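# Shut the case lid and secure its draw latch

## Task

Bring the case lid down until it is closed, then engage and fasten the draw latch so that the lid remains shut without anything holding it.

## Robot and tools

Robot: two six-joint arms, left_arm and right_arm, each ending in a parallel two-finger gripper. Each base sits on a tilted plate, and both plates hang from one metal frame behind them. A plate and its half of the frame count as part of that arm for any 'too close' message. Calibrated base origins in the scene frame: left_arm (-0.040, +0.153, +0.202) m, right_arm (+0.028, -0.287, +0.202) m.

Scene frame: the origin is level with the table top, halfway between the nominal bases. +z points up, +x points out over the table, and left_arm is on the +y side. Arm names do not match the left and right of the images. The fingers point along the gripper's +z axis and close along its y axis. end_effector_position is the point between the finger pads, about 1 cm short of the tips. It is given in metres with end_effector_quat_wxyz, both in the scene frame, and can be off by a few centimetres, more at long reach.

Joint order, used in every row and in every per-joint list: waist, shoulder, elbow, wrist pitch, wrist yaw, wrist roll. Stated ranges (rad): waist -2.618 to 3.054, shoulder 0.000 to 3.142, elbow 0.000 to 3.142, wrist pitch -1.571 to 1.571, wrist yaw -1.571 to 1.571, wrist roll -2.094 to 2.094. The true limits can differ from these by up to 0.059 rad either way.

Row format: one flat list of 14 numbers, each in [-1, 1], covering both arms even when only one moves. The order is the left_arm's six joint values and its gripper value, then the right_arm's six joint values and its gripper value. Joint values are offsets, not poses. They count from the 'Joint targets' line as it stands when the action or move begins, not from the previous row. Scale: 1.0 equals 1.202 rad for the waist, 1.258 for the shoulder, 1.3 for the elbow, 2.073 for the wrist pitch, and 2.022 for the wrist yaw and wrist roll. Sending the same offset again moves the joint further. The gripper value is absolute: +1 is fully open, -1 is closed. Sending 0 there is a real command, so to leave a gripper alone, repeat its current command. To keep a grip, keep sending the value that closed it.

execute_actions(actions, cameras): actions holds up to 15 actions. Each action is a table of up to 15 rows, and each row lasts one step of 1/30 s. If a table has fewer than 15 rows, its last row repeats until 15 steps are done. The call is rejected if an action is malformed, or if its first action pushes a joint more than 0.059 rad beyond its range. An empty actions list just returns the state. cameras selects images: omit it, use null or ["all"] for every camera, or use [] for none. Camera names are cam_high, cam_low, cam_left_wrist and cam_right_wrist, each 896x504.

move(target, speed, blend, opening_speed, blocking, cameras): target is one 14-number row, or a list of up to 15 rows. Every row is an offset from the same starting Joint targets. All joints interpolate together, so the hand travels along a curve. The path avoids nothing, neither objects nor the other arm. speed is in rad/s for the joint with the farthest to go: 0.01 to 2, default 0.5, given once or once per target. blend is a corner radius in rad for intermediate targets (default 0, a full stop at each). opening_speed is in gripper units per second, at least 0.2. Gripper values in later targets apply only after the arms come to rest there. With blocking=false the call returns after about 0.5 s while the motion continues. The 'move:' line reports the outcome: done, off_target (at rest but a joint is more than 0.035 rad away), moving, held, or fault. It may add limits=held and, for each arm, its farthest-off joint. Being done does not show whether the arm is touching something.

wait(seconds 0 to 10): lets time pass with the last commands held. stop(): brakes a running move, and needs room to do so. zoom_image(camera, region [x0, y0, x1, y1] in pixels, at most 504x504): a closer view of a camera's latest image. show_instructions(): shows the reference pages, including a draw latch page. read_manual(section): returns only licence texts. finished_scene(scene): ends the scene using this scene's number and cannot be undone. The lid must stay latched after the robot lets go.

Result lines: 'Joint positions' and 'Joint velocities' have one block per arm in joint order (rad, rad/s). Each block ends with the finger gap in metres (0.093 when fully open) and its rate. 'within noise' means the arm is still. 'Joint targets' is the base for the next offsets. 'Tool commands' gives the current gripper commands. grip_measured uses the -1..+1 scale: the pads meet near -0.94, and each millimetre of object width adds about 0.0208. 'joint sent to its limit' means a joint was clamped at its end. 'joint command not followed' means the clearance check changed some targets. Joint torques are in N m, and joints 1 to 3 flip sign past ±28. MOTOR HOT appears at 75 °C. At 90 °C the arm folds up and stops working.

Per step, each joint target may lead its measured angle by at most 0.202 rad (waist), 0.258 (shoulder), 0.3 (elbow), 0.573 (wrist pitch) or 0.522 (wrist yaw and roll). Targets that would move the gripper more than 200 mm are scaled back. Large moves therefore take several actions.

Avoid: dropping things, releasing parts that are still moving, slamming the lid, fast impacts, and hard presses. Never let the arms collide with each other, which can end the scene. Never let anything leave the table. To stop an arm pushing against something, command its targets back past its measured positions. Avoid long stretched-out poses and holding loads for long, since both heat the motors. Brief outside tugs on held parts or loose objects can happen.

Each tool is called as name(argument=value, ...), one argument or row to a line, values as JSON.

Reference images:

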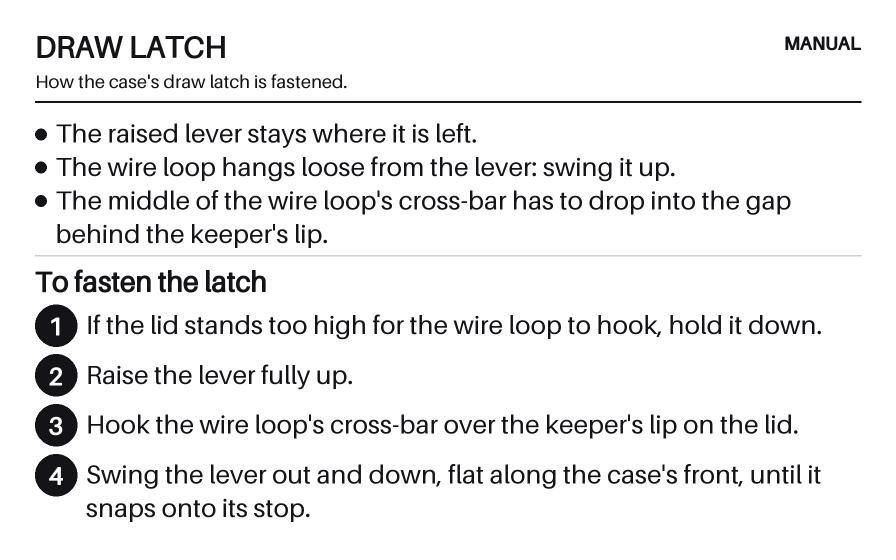

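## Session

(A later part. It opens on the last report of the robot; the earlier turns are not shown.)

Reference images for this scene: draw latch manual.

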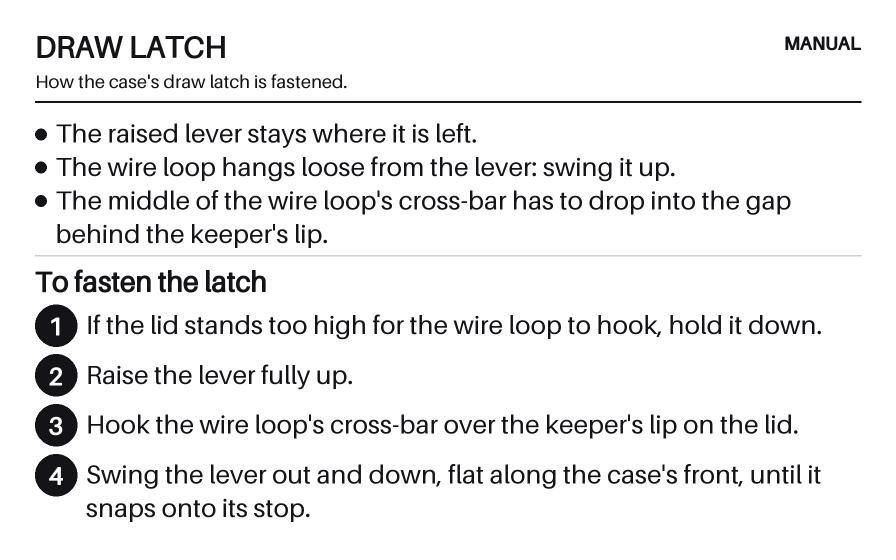

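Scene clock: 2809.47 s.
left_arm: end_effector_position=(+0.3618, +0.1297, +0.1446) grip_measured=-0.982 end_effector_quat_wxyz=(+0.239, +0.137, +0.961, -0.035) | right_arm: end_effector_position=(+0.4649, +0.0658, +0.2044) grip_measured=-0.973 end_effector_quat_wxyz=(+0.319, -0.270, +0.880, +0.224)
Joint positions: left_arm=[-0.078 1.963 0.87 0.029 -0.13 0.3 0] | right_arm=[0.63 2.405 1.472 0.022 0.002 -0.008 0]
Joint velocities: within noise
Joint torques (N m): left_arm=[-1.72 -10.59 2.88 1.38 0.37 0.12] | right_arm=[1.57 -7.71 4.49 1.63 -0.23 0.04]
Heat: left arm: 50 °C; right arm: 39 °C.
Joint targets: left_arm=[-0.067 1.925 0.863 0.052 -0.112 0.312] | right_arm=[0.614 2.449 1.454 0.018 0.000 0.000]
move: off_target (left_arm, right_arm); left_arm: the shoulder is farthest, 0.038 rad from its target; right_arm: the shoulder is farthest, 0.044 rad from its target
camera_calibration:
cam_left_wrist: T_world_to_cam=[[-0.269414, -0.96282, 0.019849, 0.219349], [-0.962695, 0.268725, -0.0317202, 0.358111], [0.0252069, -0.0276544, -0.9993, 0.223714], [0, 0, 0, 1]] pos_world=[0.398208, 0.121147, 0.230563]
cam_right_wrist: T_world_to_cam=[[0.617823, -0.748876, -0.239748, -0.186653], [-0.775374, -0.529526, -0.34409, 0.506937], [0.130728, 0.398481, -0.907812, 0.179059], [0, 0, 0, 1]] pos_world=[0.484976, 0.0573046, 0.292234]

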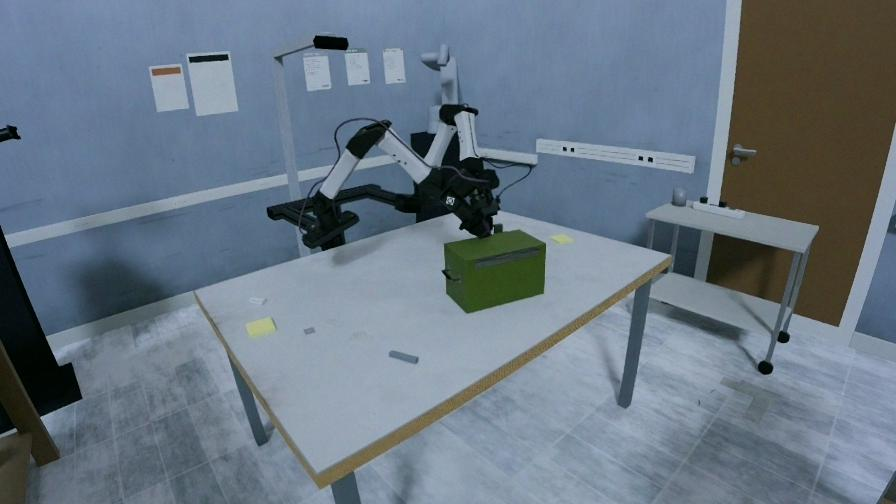

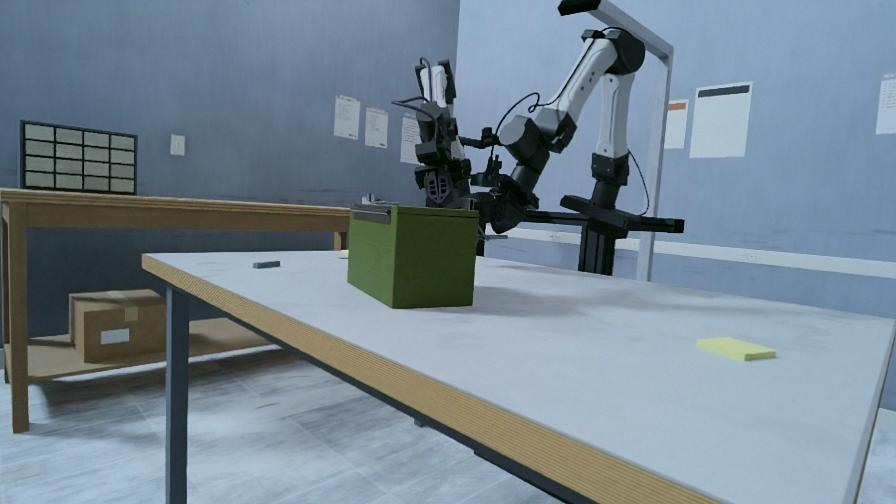

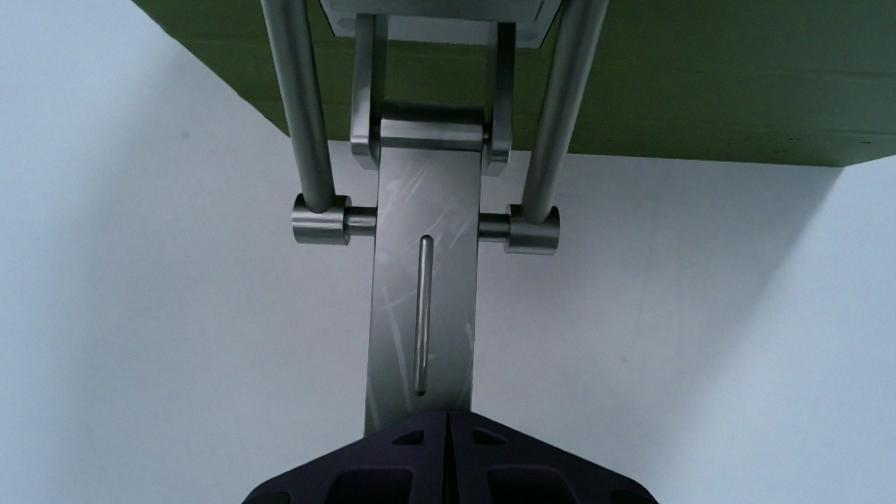

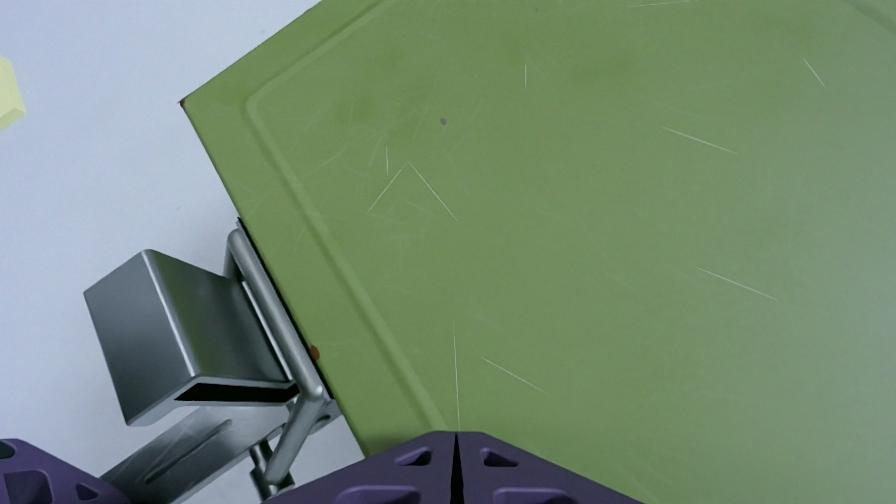

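move(
  target=[
    [0.0391,0.0437,-0.1485,0.1944,0.0406,0.0267,-1,0,0,0,0,0,0,-1],
    [0.0765,0.1614,-0.2231,0.369,0.0816,0.0425,-1,0,0,0,0,0,0,-1],
  ],
  speed=0.35,
  blend=0.03,
  cameras=["cam_left_wrist","cam_right_wrist"],
)

zoom_image(
  camera="cam_right_wrist",
  region=[60, 160, 400, 500],
)

Scene clock: 2820.63 s.
left_arm: end_effector_position=(+0.3591, +0.1326, +0.1200) grip_measured=-0.982 end_effector_quat_wxyz=(+0.397, +0.128, +0.907, -0.056) | right_arm: end_effector_position=(+0.4650, +0.0656, +0.2040) grip_measured=-0.973 end_effector_quat_wxyz=(+0.319, -0.270, +0.880, +0.224)
Joint positions: left_arm=[0.014 2.109 0.573 0.794 0.038 0.386 0] | right_arm=[0.628 2.406 1.472 0.023 0 -0.008 0]
Joint velocities: within noise
Joint torques (N m): left_arm=[-1.57 -4.98 1.77 1.79 0.44 0.15] | right_arm=[1.43 -8.13 4.63 1.63 -0.24 0.05]
Heat: left arm: 54 °C; right arm: 39 °C.
Joint targets: left_arm=[0.024 2.128 0.573 0.817 0.053 0.398] | right_arm=[0.614 2.449 1.454 0.017 0.000 0.000]
move: off_target (right_arm); right_arm: the shoulder is farthest, 0.043 rad from its target
camera_calibration:
cam_left_wrist: T_world_to_cam=[[-0.2716, -0.962203, 0.0199731, 0.222582], [-0.89994, 0.246561, -0.359605, 0.373679], [0.341088, -0.115643, -0.932891, 0.0895615], [0, 0, 0, 1]] pos_world=[0.366194, 0.132392, 0.213482]
cam_right_wrist: T_world_to_cam=[[0.617746, -0.748473, -0.241201, -0.186668], [-0.775636, -0.529414, -0.34367, 0.50682], [0.129532, 0.399385, -0.907586, 0.179185], [0, 0, 0, 1]] pos_world=[0.485211, 0.0570375, 0.29178]
Images, in order (width x height): cam_left_wrist 896x504, cam_right_wrist 896x504.

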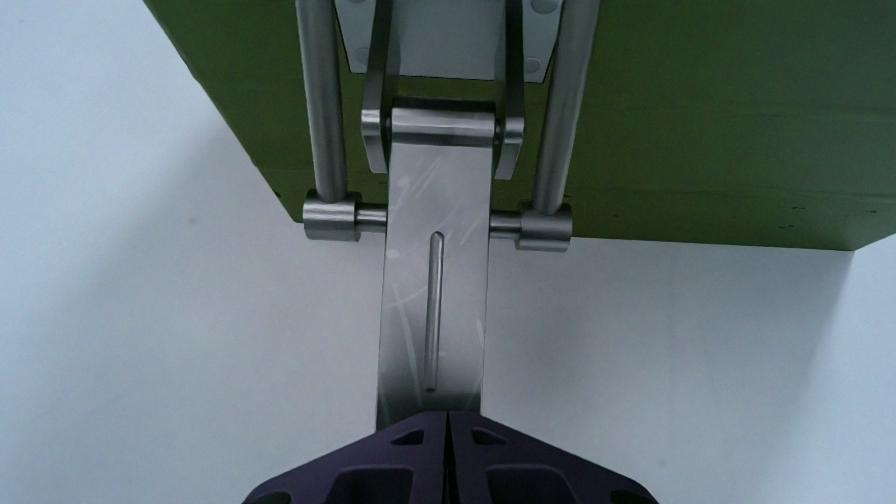

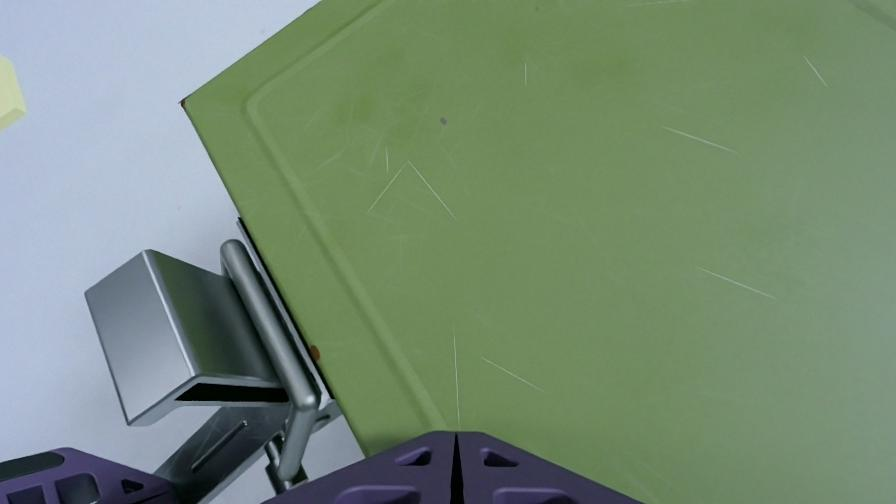

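Scaled by 1.482 from the camera's 896x504 image, which has a finer 1280x720 frame.

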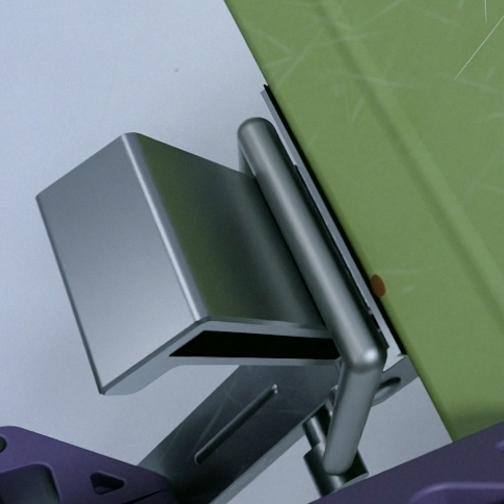

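move(
  target=[
    [0.0374,0.1447,-0.0154,0.1558,0.0381,0.0035,-1,0,0,0,0,0,0,-1],
    [0.0566,0.2719,0.0208,0.2523,0.0648,0.0035,-1,0,0,0,0,0,0,-1],
  ],
  speed=0.3,
  blend=0.03,
  cameras=["cam_left_wrist","cam_right_wrist"],
)

zoom_image(
  camera="cam_right_wrist",
  region=[60, 160, 400, 500],
)

Scene clock: 2829.03 s.
left_arm: end_effector_position=(+0.3675, +0.1298, +0.0942) grip_measured=-0.982 end_effector_quat_wxyz=(+0.497, +0.117, +0.856, -0.075) | right_arm: end_effector_position=(+0.4649, +0.0657, +0.2027) grip_measured=-0.973 end_effector_quat_wxyz=(+0.318, -0.270, +0.881, +0.224)
Joint positions: left_arm=[0.083 2.448 0.566 1.346 0.188 0.393 0] | right_arm=[0.628 2.409 1.472 0.024 -0.001 -0.008 0]
Joint velocities: within noise
Joint torques (N m): left_arm=[-1.84 -5.01 3.07 1.66 0.26 0.15] | right_arm=[1.48 -8.09 4.55 1.6 -0.25 0.06]
Heat: left arm: 53 °C; right arm: 39 °C.
Joint targets: left_arm=[0.093 2.470 0.600 1.340 0.184 0.405] | right_arm=[0.614 2.449 1.454 0.017 0.000 0.000]
move: off_target (right_arm); right_arm: the shoulder is farthest, 0.040 rad from its target
camera_calibration:
cam_left_wrist: T_world_to_cam=[[-0.275187, -0.960791, 0.0339467, 0.222476], [-0.800392, 0.209399, -0.561716, 0.359889], [0.532583, -0.181747, -0.826634, -0.00954278], [0, 0, 0, 1]] pos_world=[0.354357, 0.136658, 0.186715]
cam_right_wrist: T_world_to_cam=[[0.617598, -0.748493, -0.24152, -0.186697], [-0.775928, -0.529694, -0.342579, 0.506286], [0.128486, 0.398978, -0.907914, 0.178636], [0, 0, 0, 1]] pos_world=[0.485193, 0.0571629, 0.290538]
Images, in order (width x height): cam_left_wrist 896x504, cam_right_wrist 896x504.

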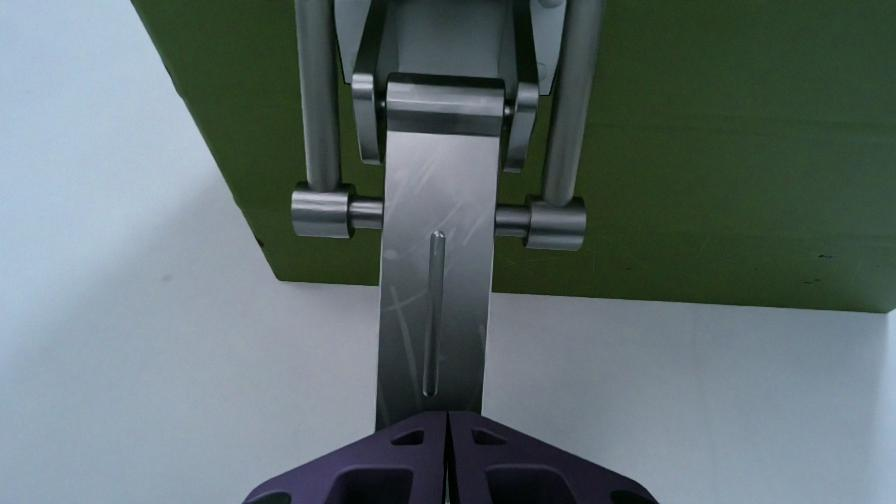

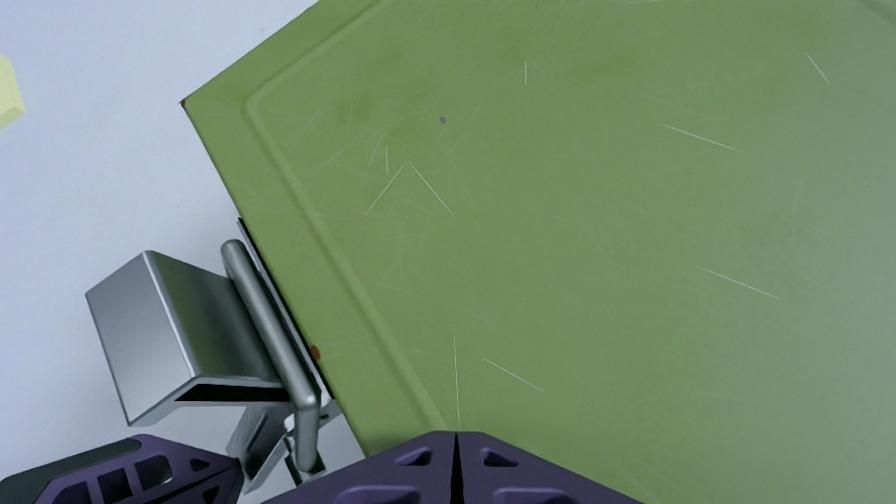

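Scaled by 1.482 from the camera's 896x504 image, which has a finer 1280x720 frame.

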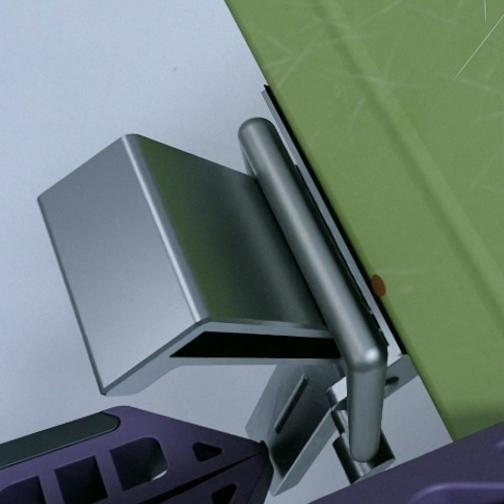

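move(
  target=[
    [-0.0042,0.0835,0.0515,0.0386,0.0104,-0.0025,-1,0,0,0,0,0,0,-1],
    [-0.0067,0.1351,0.1092,0.0507,0.0153,-0.0049,-1,0,0,0,0,0,0,-1],
  ],
  speed=0.2,
  blend=0.02,
  cameras=["cam_left_wrist","cam_right_wrist"],
)

zoom_image(
  camera="cam_right_wrist",
  region=[60, 160, 400, 500],
)

Scene clock: 2841.20 s.
left_arm: end_effector_position=(+0.3974, +0.1220, +0.0690) grip_measured=-0.982 end_effector_quat_wxyz=(+0.526, +0.119, +0.839, -0.075) | right_arm: end_effector_position=(+0.4658, +0.0660, +0.2029) grip_measured=-0.973 end_effector_quat_wxyz=(+0.320, -0.269, +0.880, +0.225)
Joint positions: left_arm=[0.083 2.627 0.734 1.42 0.212 0.393 0] | right_arm=[0.627 2.41 1.472 0.03 -0.001 -0.008 0]
Joint velocities: within noise
Joint torques (N m): left_arm=[-2.97 -6.53 0.83 2.02 0.35 0.04] | right_arm=[1.57 -8.25 4.57 1.53 -0.22 0.01]
Heat: left arm: 51 °C; right arm: 40 °C.
Joint targets: left_arm=[0.085 2.640 0.742 1.445 0.215 0.395] | right_arm=[0.614 2.449 1.454 0.017 0.000 0.000]
move: off_target (right_arm); right_arm: the shoulder is farthest, 0.039 rad from its target
camera_calibration:
cam_left_wrist: T_world_to_cam=[[-0.280507, -0.959606, 0.0217172, 0.226919], [-0.759876, 0.208186, -0.61583, 0.359174], [0.586433, -0.189247, -0.78758, -0.0708647], [0, 0, 0, 1]] pos_world=[0.378138, 0.129567, 0.16045]
cam_right_wrist: T_world_to_cam=[[0.617383, -0.748486, -0.242089, -0.186786], [-0.775553, -0.527589, -0.346652, 0.50769], [0.13174, 0.40177, -0.906215, 0.176463], [0, 0, 0, 1]] pos_world=[0.485812, 0.057147, 0.290686]
Images, in order (width x height): cam_left_wrist 896x504, cam_right_wrist 896x504.

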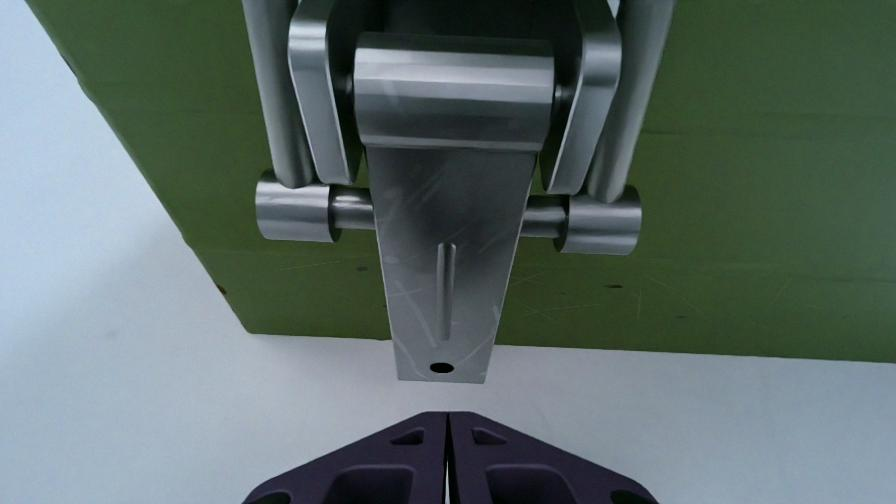

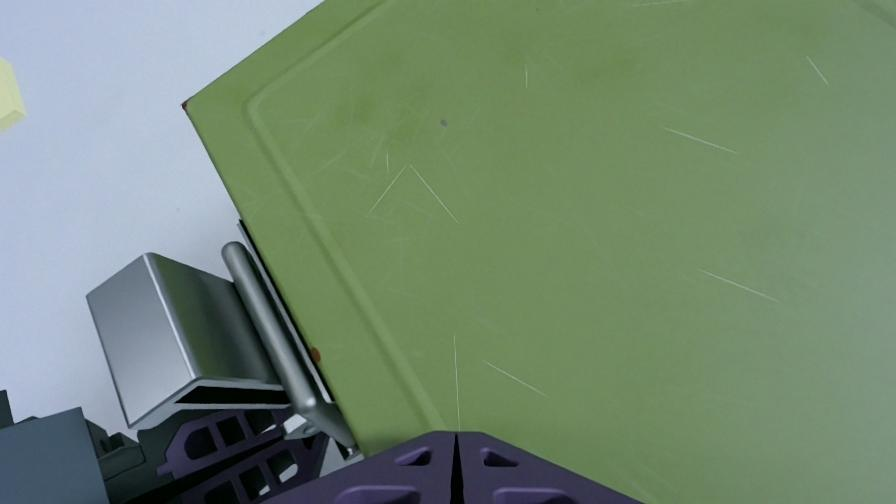

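Scaled by 1.482 from the camera's 896x504 image, which has a finer 1280x720 frame.

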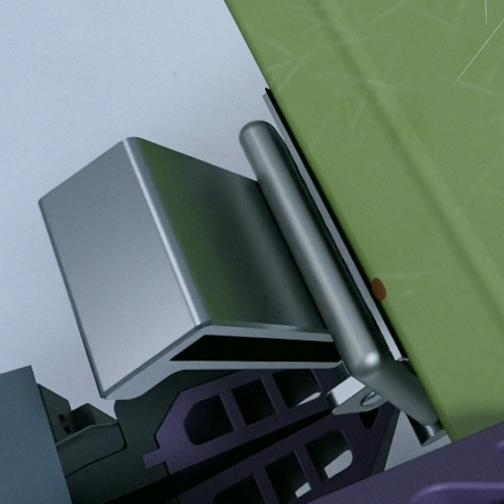

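move(
  target=[-0.0108,0.004,0.0446,-0.0246,-0.0072,-0.0046,-1,0,0,0,0,0,0,-1],
  speed=0.15,
  cameras=["cam_left_wrist","cam_low"],
)

zoom_image(
  camera="cam_low",
  region=[430, 180, 530, 270],
)

Scene clock: 2855.17 s.
left_arm: end_effector_position=(+0.4135, +0.1242, +0.0720) grip_measured=-0.982 end_effector_quat_wxyz=(+0.537, +0.118, +0.832, -0.071) | right_arm: end_effector_position=(+0.4658, +0.0660, +0.2029) grip_measured=-0.973 end_effector_quat_wxyz=(+0.320, -0.269, +0.880, +0.225)
Joint positions: left_arm=[0.083 2.631 0.788 1.397 0.212 0.393 0] | right_arm=[0.627 2.41 1.472 0.03 -0.001 -0.008 0]
Joint velocities: within noise
Joint torques (N m): left_arm=[-4.37 -6.83 1.37 1.75 0.18 -0.06] | right_arm=[1.63 -8.28 4.51 1.59 -0.12 0.04]
Heat: left arm: 51 °C; right arm: 40 °C.
Joint targets: left_arm=[0.072 2.645 0.800 1.394 0.201 0.386] | right_arm=[0.614 2.449 1.454 0.017 0.000 0.000]
move: off_target (right_arm); right_arm: the shoulder is farthest, 0.039 rad from its target
camera_calibration:
cam_left_wrist: T_world_to_cam=[[-0.274453, -0.961525, 0.0120803, 0.231901], [-0.744687, 0.204578, -0.635287, 0.368327], [0.608373, -0.183352, -0.772182, -0.0884824], [0, 0, 0, 1]] pos_world=[0.391764, 0.131404, 0.162867]
Images, in order (width x height): cam_low 896x504, cam_left_wrist 896x504.

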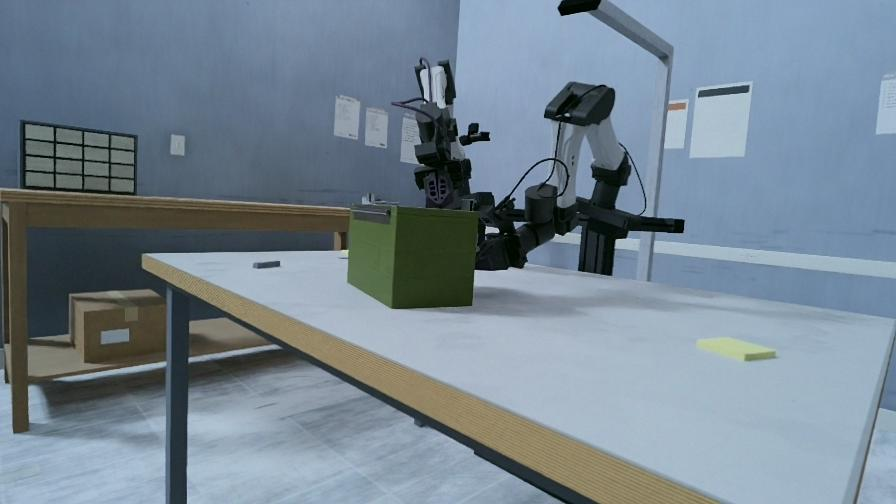

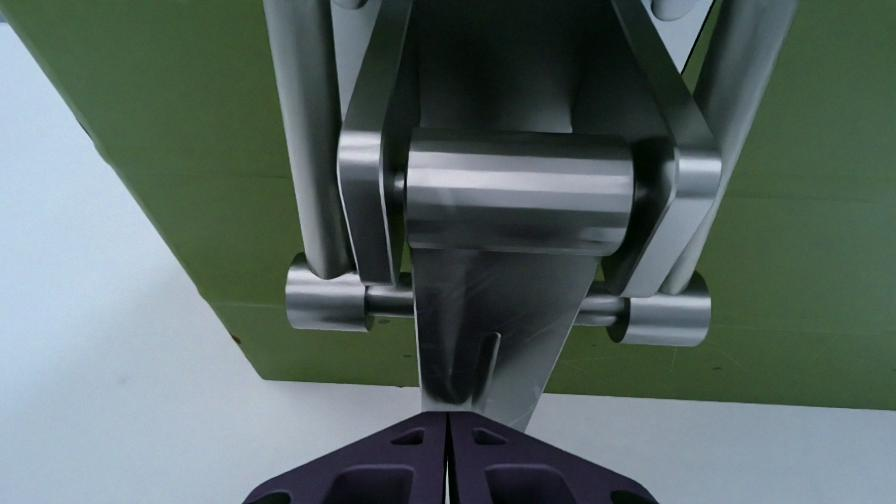

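Scaled by 5.040 from the camera's 896x504 image, which has a finer 1280x720 frame.

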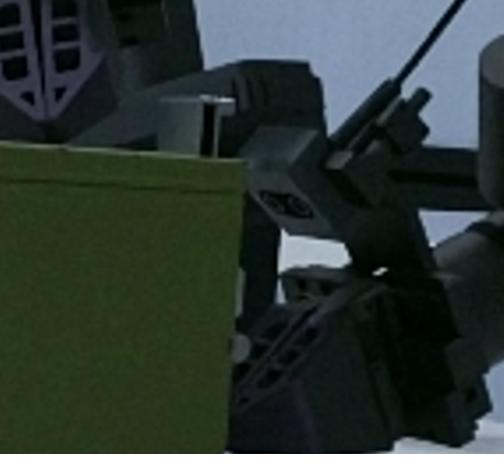

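move(
  target=[0.0116,-0.0835,-0.1231,0.0125,0.002,0.0045,-1,0,0,0,0,0,0,-1],
  speed=0.3,
  cameras=["cam_left_wrist","cam_low"],
)

zoom_image(
  camera="cam_low",
  region=[430, 180, 530, 270],
)

Scene clock: 2863.40 s.
left_arm: end_effector_position=(+0.3727, +0.1196, +0.0685) grip_measured=-0.982 end_effector_quat_wxyz=(+0.499, +0.122, +0.854, -0.086) | right_arm: end_effector_position=(+0.4658, +0.0660, +0.2029) grip_measured=-0.973 end_effector_quat_wxyz=(+0.320, -0.269, +0.880, +0.225)
Joint positions: left_arm=[0.083 2.581 0.645 1.397 0.212 0.393 0] | right_arm=[0.627 2.41 1.472 0.03 -0.001 -0.008 0]
Joint velocities: within noise
Joint torques (N m): left_arm=[-2.73 -11.06 -0.47 1.95 0.25 0.04] | right_arm=[1.44 -8.4 4.72 1.56 -0.19 0.07]
Heat: left arm: 52 °C; right arm: 39 °C.
Joint targets: left_arm=[0.086 2.540 0.640 1.420 0.205 0.395] | right_arm=[0.614 2.449 1.454 0.017 0.000 0.000]
move: off_target (left_arm, right_arm); left_arm: the shoulder is farthest, 0.041 rad from its target; right_arm: the shoulder is farthest, 0.039 rad from its target
camera_calibration:
cam_left_wrist: T_world_to_cam=[[-0.29394, -0.954741, 0.0454809, 0.220529], [-0.79412, 0.217453, -0.567527, 0.34887], [0.531952, -0.202936, -0.822098, -0.0329765], [0, 0, 0, 1]] pos_world=[0.359409, 0.127993, 0.160853]
Images, in order (width x height): cam_low 896x504, cam_left_wrist 896x504.

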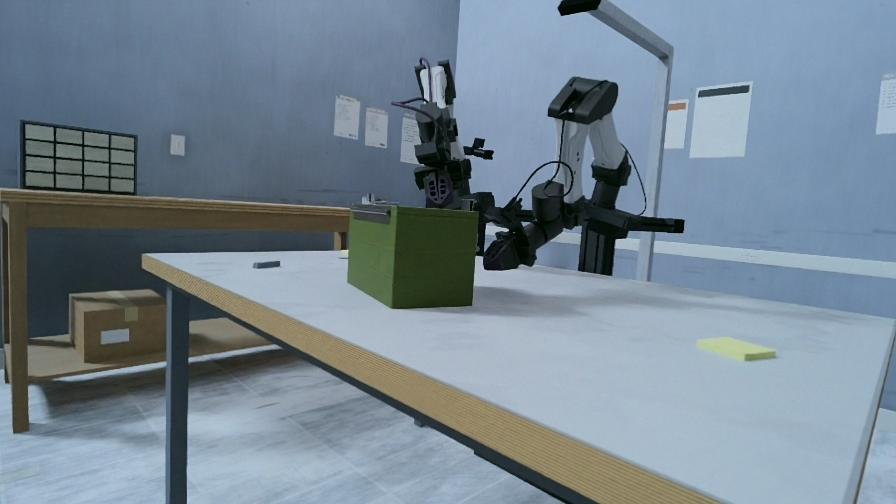

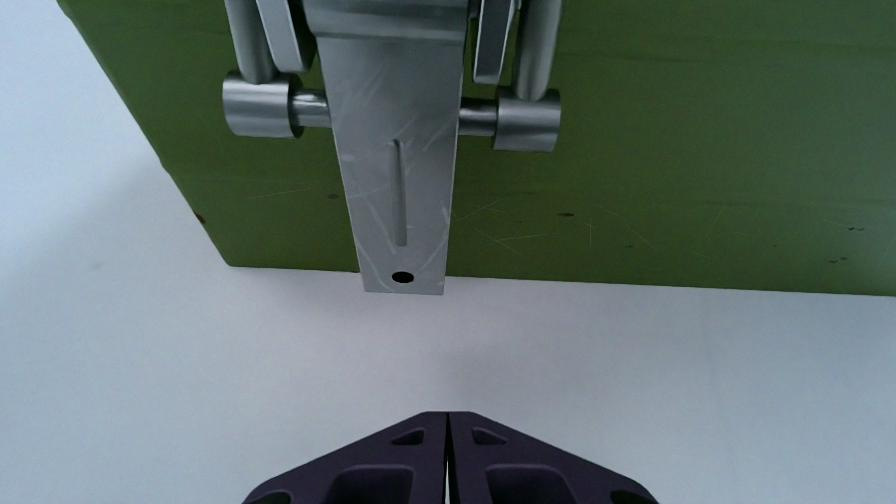

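Scaled by 5.040 from the camera's 896x504 image, which has a finer 1280x720 frame.

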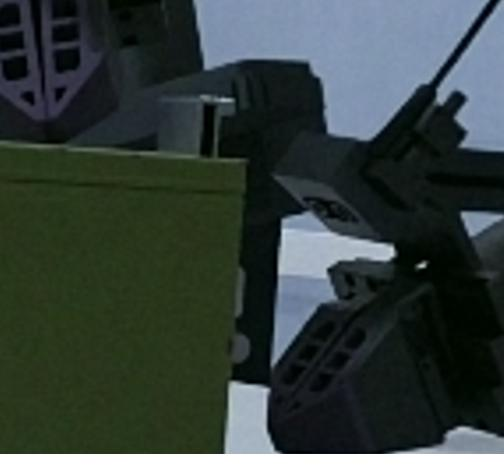

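move(
  target=[
    [0.0116,-0.4293,-0.0308,-0.2026,0,0,-1,0.01,-0.065,0.026,-0.044,0,0,-1],
    [0.2612,-0.5087,0.3538,-0.9744,0.1954,0.0519,-1,0.01,-0.065,0.026,-0.044,0,0,-1],
  ],
  speed=0.8,
  blend=0.1,
)

zoom_image(
  camera="cam_low",
  region=[430, 180, 530, 270],
)

Scene clock: 2880.17 s.
left_arm: end_effector_position=(+0.3149, +0.1955, +0.1734) grip_measured=-0.982 end_effector_quat_wxyz=(+0.159, +0.037, +0.921, -0.354) | right_arm: end_effector_position=(+0.4612, +0.0622, +0.2032) grip_measured=-0.973 end_effector_quat_wxyz=(+0.307, -0.272, +0.885, +0.221)
Joint positions: left_arm=[0.391 1.942 1.079 -0.587 0.579 0.487 0] | right_arm=[0.627 2.397 1.473 -0.015 -0.001 -0.008 0]
Joint velocities: within noise
Joint torques (N m): left_arm=[-1.61 -11.33 4.9 0.2 0.85 0.21] | right_arm=[2.58 -14.57 7.35 1.08 -0.24 0.03]
Heat: left arm: 58 °C; right arm: 41 °C.
Joint targets: left_arm=[0.400 1.900 1.100 -0.600 0.600 0.500] | right_arm=[0.626 2.367 1.488 -0.074 0.000 0.000]
move: off_target (left_arm, right_arm); left_arm: the shoulder is farthest, 0.042 rad from its target; right_arm: the wrist pitch is farthest, 0.059 rad from its target
camera_calibration:
cam_left_wrist: T_world_to_cam=[[-0.165838, -0.738587, 0.653443, 0.0831543], [-0.969196, 0.244422, 0.0302975, 0.292216], [-0.182093, -0.628289, -0.756369, 0.396059], [0, 0, 0, 1]] pos_world=[0.369124, 0.238832, 0.236377]
cam_right_wrist: T_world_to_cam=[[0.617012, -0.748695, -0.242388, -0.186475], [-0.779518, -0.539229, -0.318722, 0.49912], [0.107923, 0.385602, -0.916332, 0.192958], [0, 0, 0, 1]] pos_world=[0.483306, 0.0551216, 0.290695]

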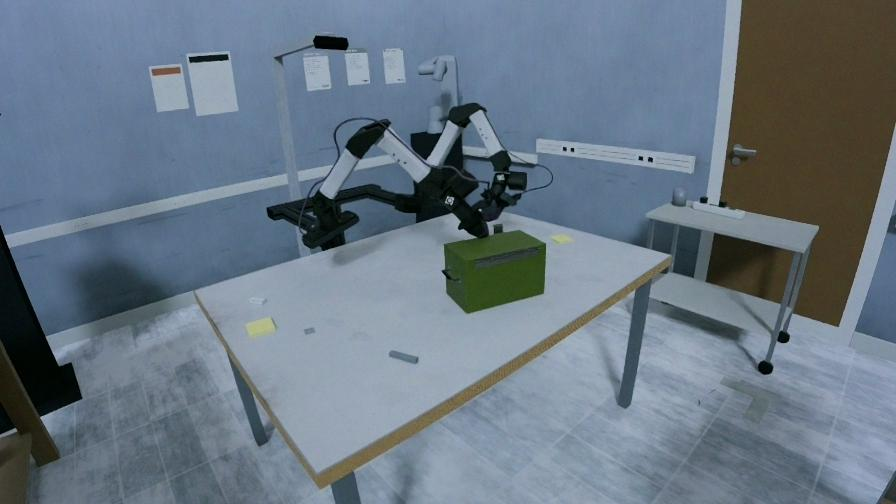

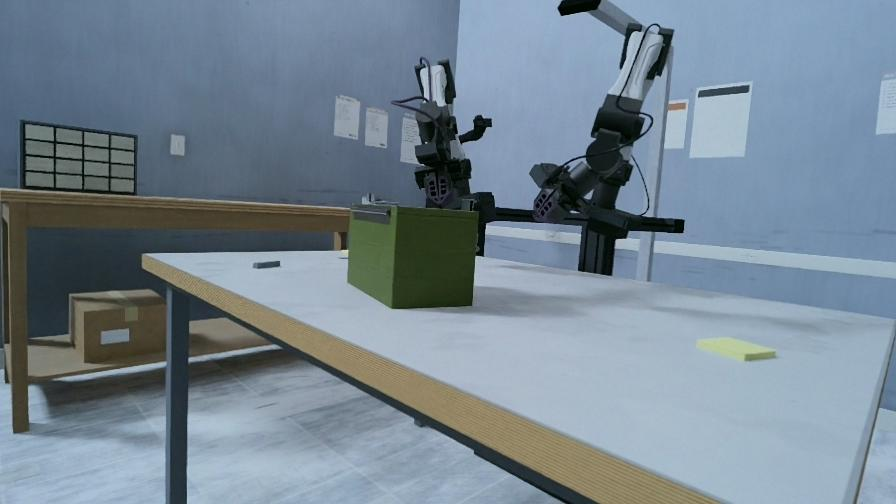

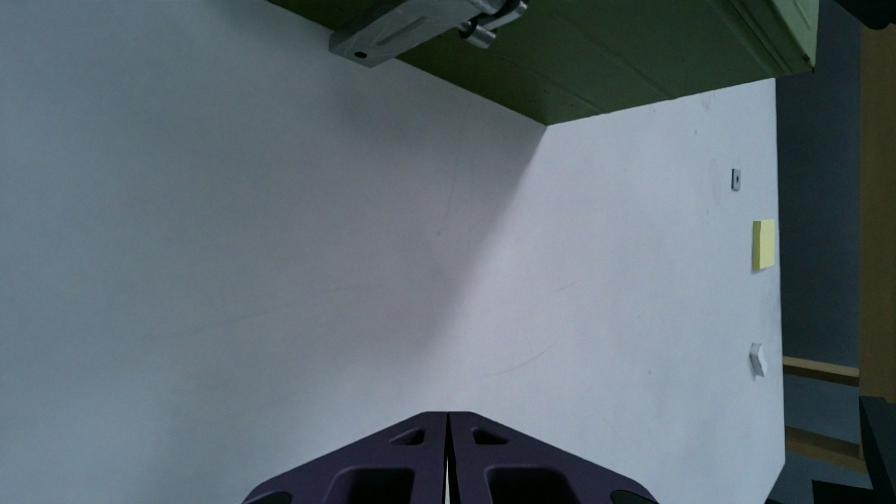

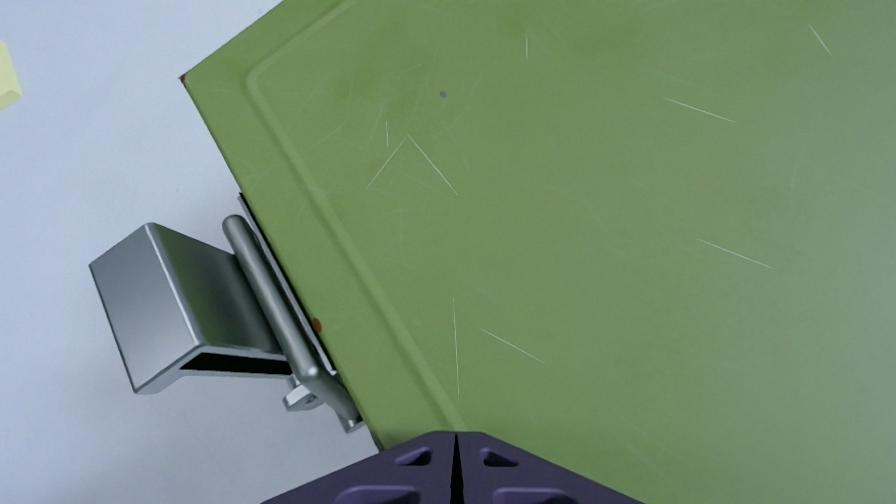

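Scaled by 5.040 from the camera's 896x504 image, which has a finer 1280x720 frame.

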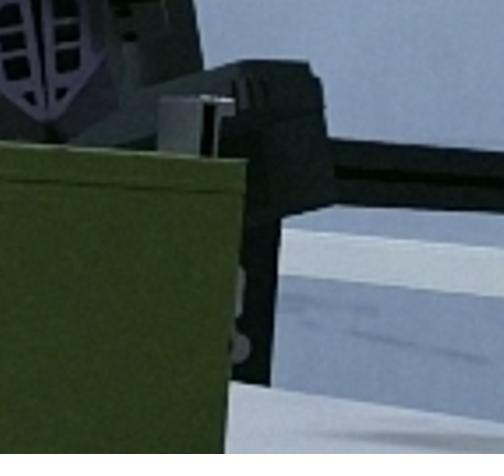

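move(
  target=[0.0283,0.6328,0.6638,-0.3584,0.2418,0.0742,-1,0.0,-0.08,0.0,0.0,0,0,-1],
  speed=0.8,
)

zoom_image(
  camera="cam_left_wrist",
  region=[200, 0, 696, 400],
)

Scene clock: 2885.80 s.
left_arm: end_effector_position=(+0.3874, +0.1732, +0.1473) grip_measured=-0.982 end_effector_quat_wxyz=(+0.043, -0.054, +0.770, -0.634) | right_arm: end_effector_position=(+0.4679, +0.0549, +0.2452) grip_measured=-0.973 end_effector_quat_wxyz=(+0.328, -0.267, +0.877, +0.227)
Joint positions: left_arm=[0.423 2.686 1.943 -1.323 1.068 0.637 0] | right_arm=[0.627 2.305 1.473 -0.061 -0.001 -0.008 0]
Joint velocities: within noise
Joint torques (N m): left_arm=[-2.52 -10.02 4.33 -0.79 0.85 0.22] | right_arm=[2.65 -14.91 7.56 1.58 -0.26 0.05]
Heat: left arm: 59 °C; right arm: 43 °C.
Joint targets: left_arm=[0.434 2.696 1.963 -1.343 1.089 0.650] | right_arm=[0.626 2.267 1.488 -0.074 0.000 0.000]
move: off_target (right_arm); right_arm: the shoulder is farthest, 0.038 rad from its target
camera_calibration:
cam_left_wrist: T_world_to_cam=[[0.0456382, -0.177095, 0.983135, -0.13194], [-0.947883, 0.302985, 0.0985795, 0.340253], [-0.315333, -0.936396, -0.154038, 0.391757], [0, 0, 0, 1]] pos_world=[0.452076, 0.240382, 0.156518]
cam_right_wrist: T_world_to_cam=[[0.61758, -0.748377, -0.241924, -0.186278], [-0.773122, -0.52113, -0.361533, 0.520262], [0.144489, 0.410312, -0.900426, 0.211164], [0, 0, 0, 1]] pos_world=[0.486757, 0.0450748, 0.333164]

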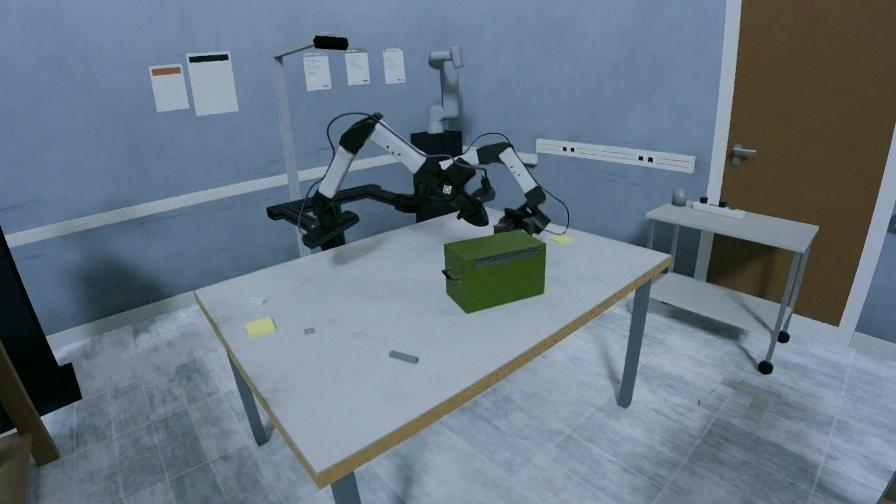

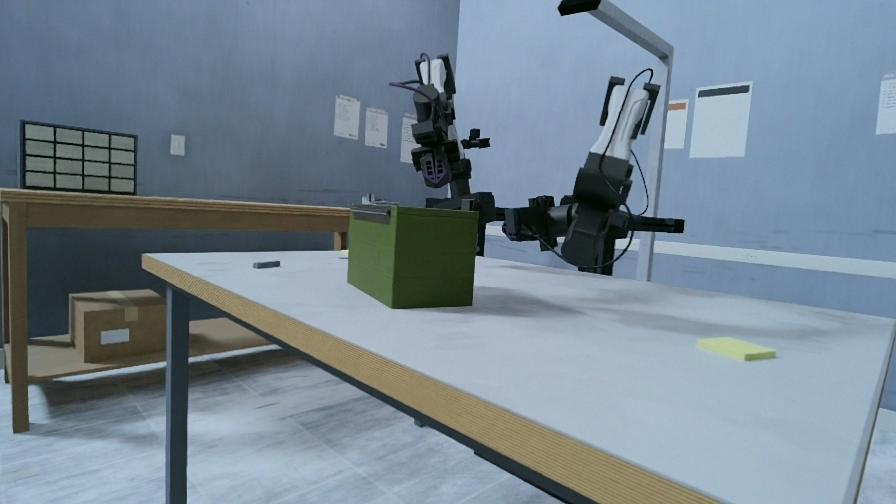

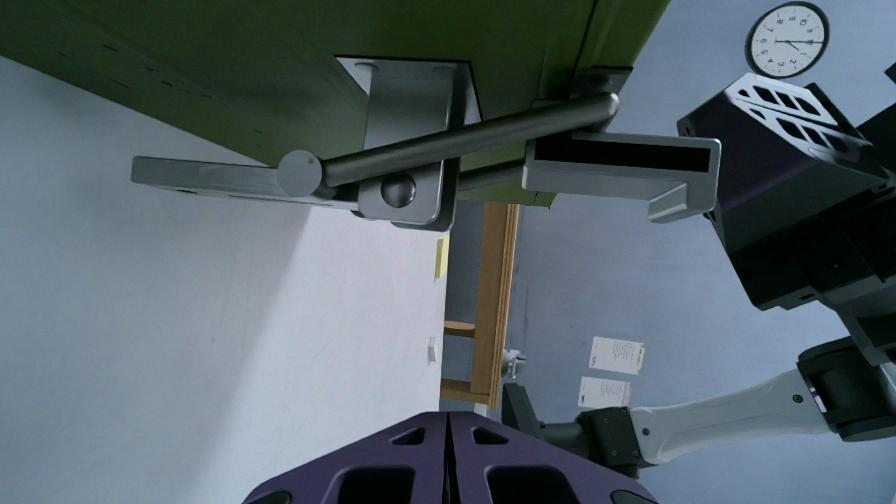

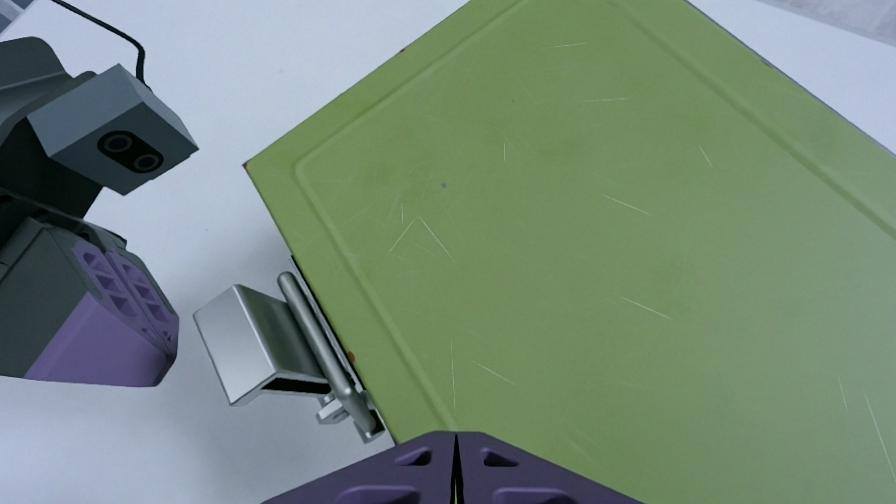

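Scaled by 1.016 from the camera's 896x504 image, which has a finer 1280x720 frame.

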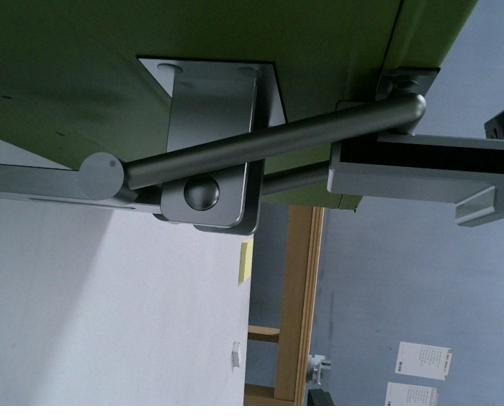

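finished_scene(
  scene=2,
)

The scene is finished: the task was done.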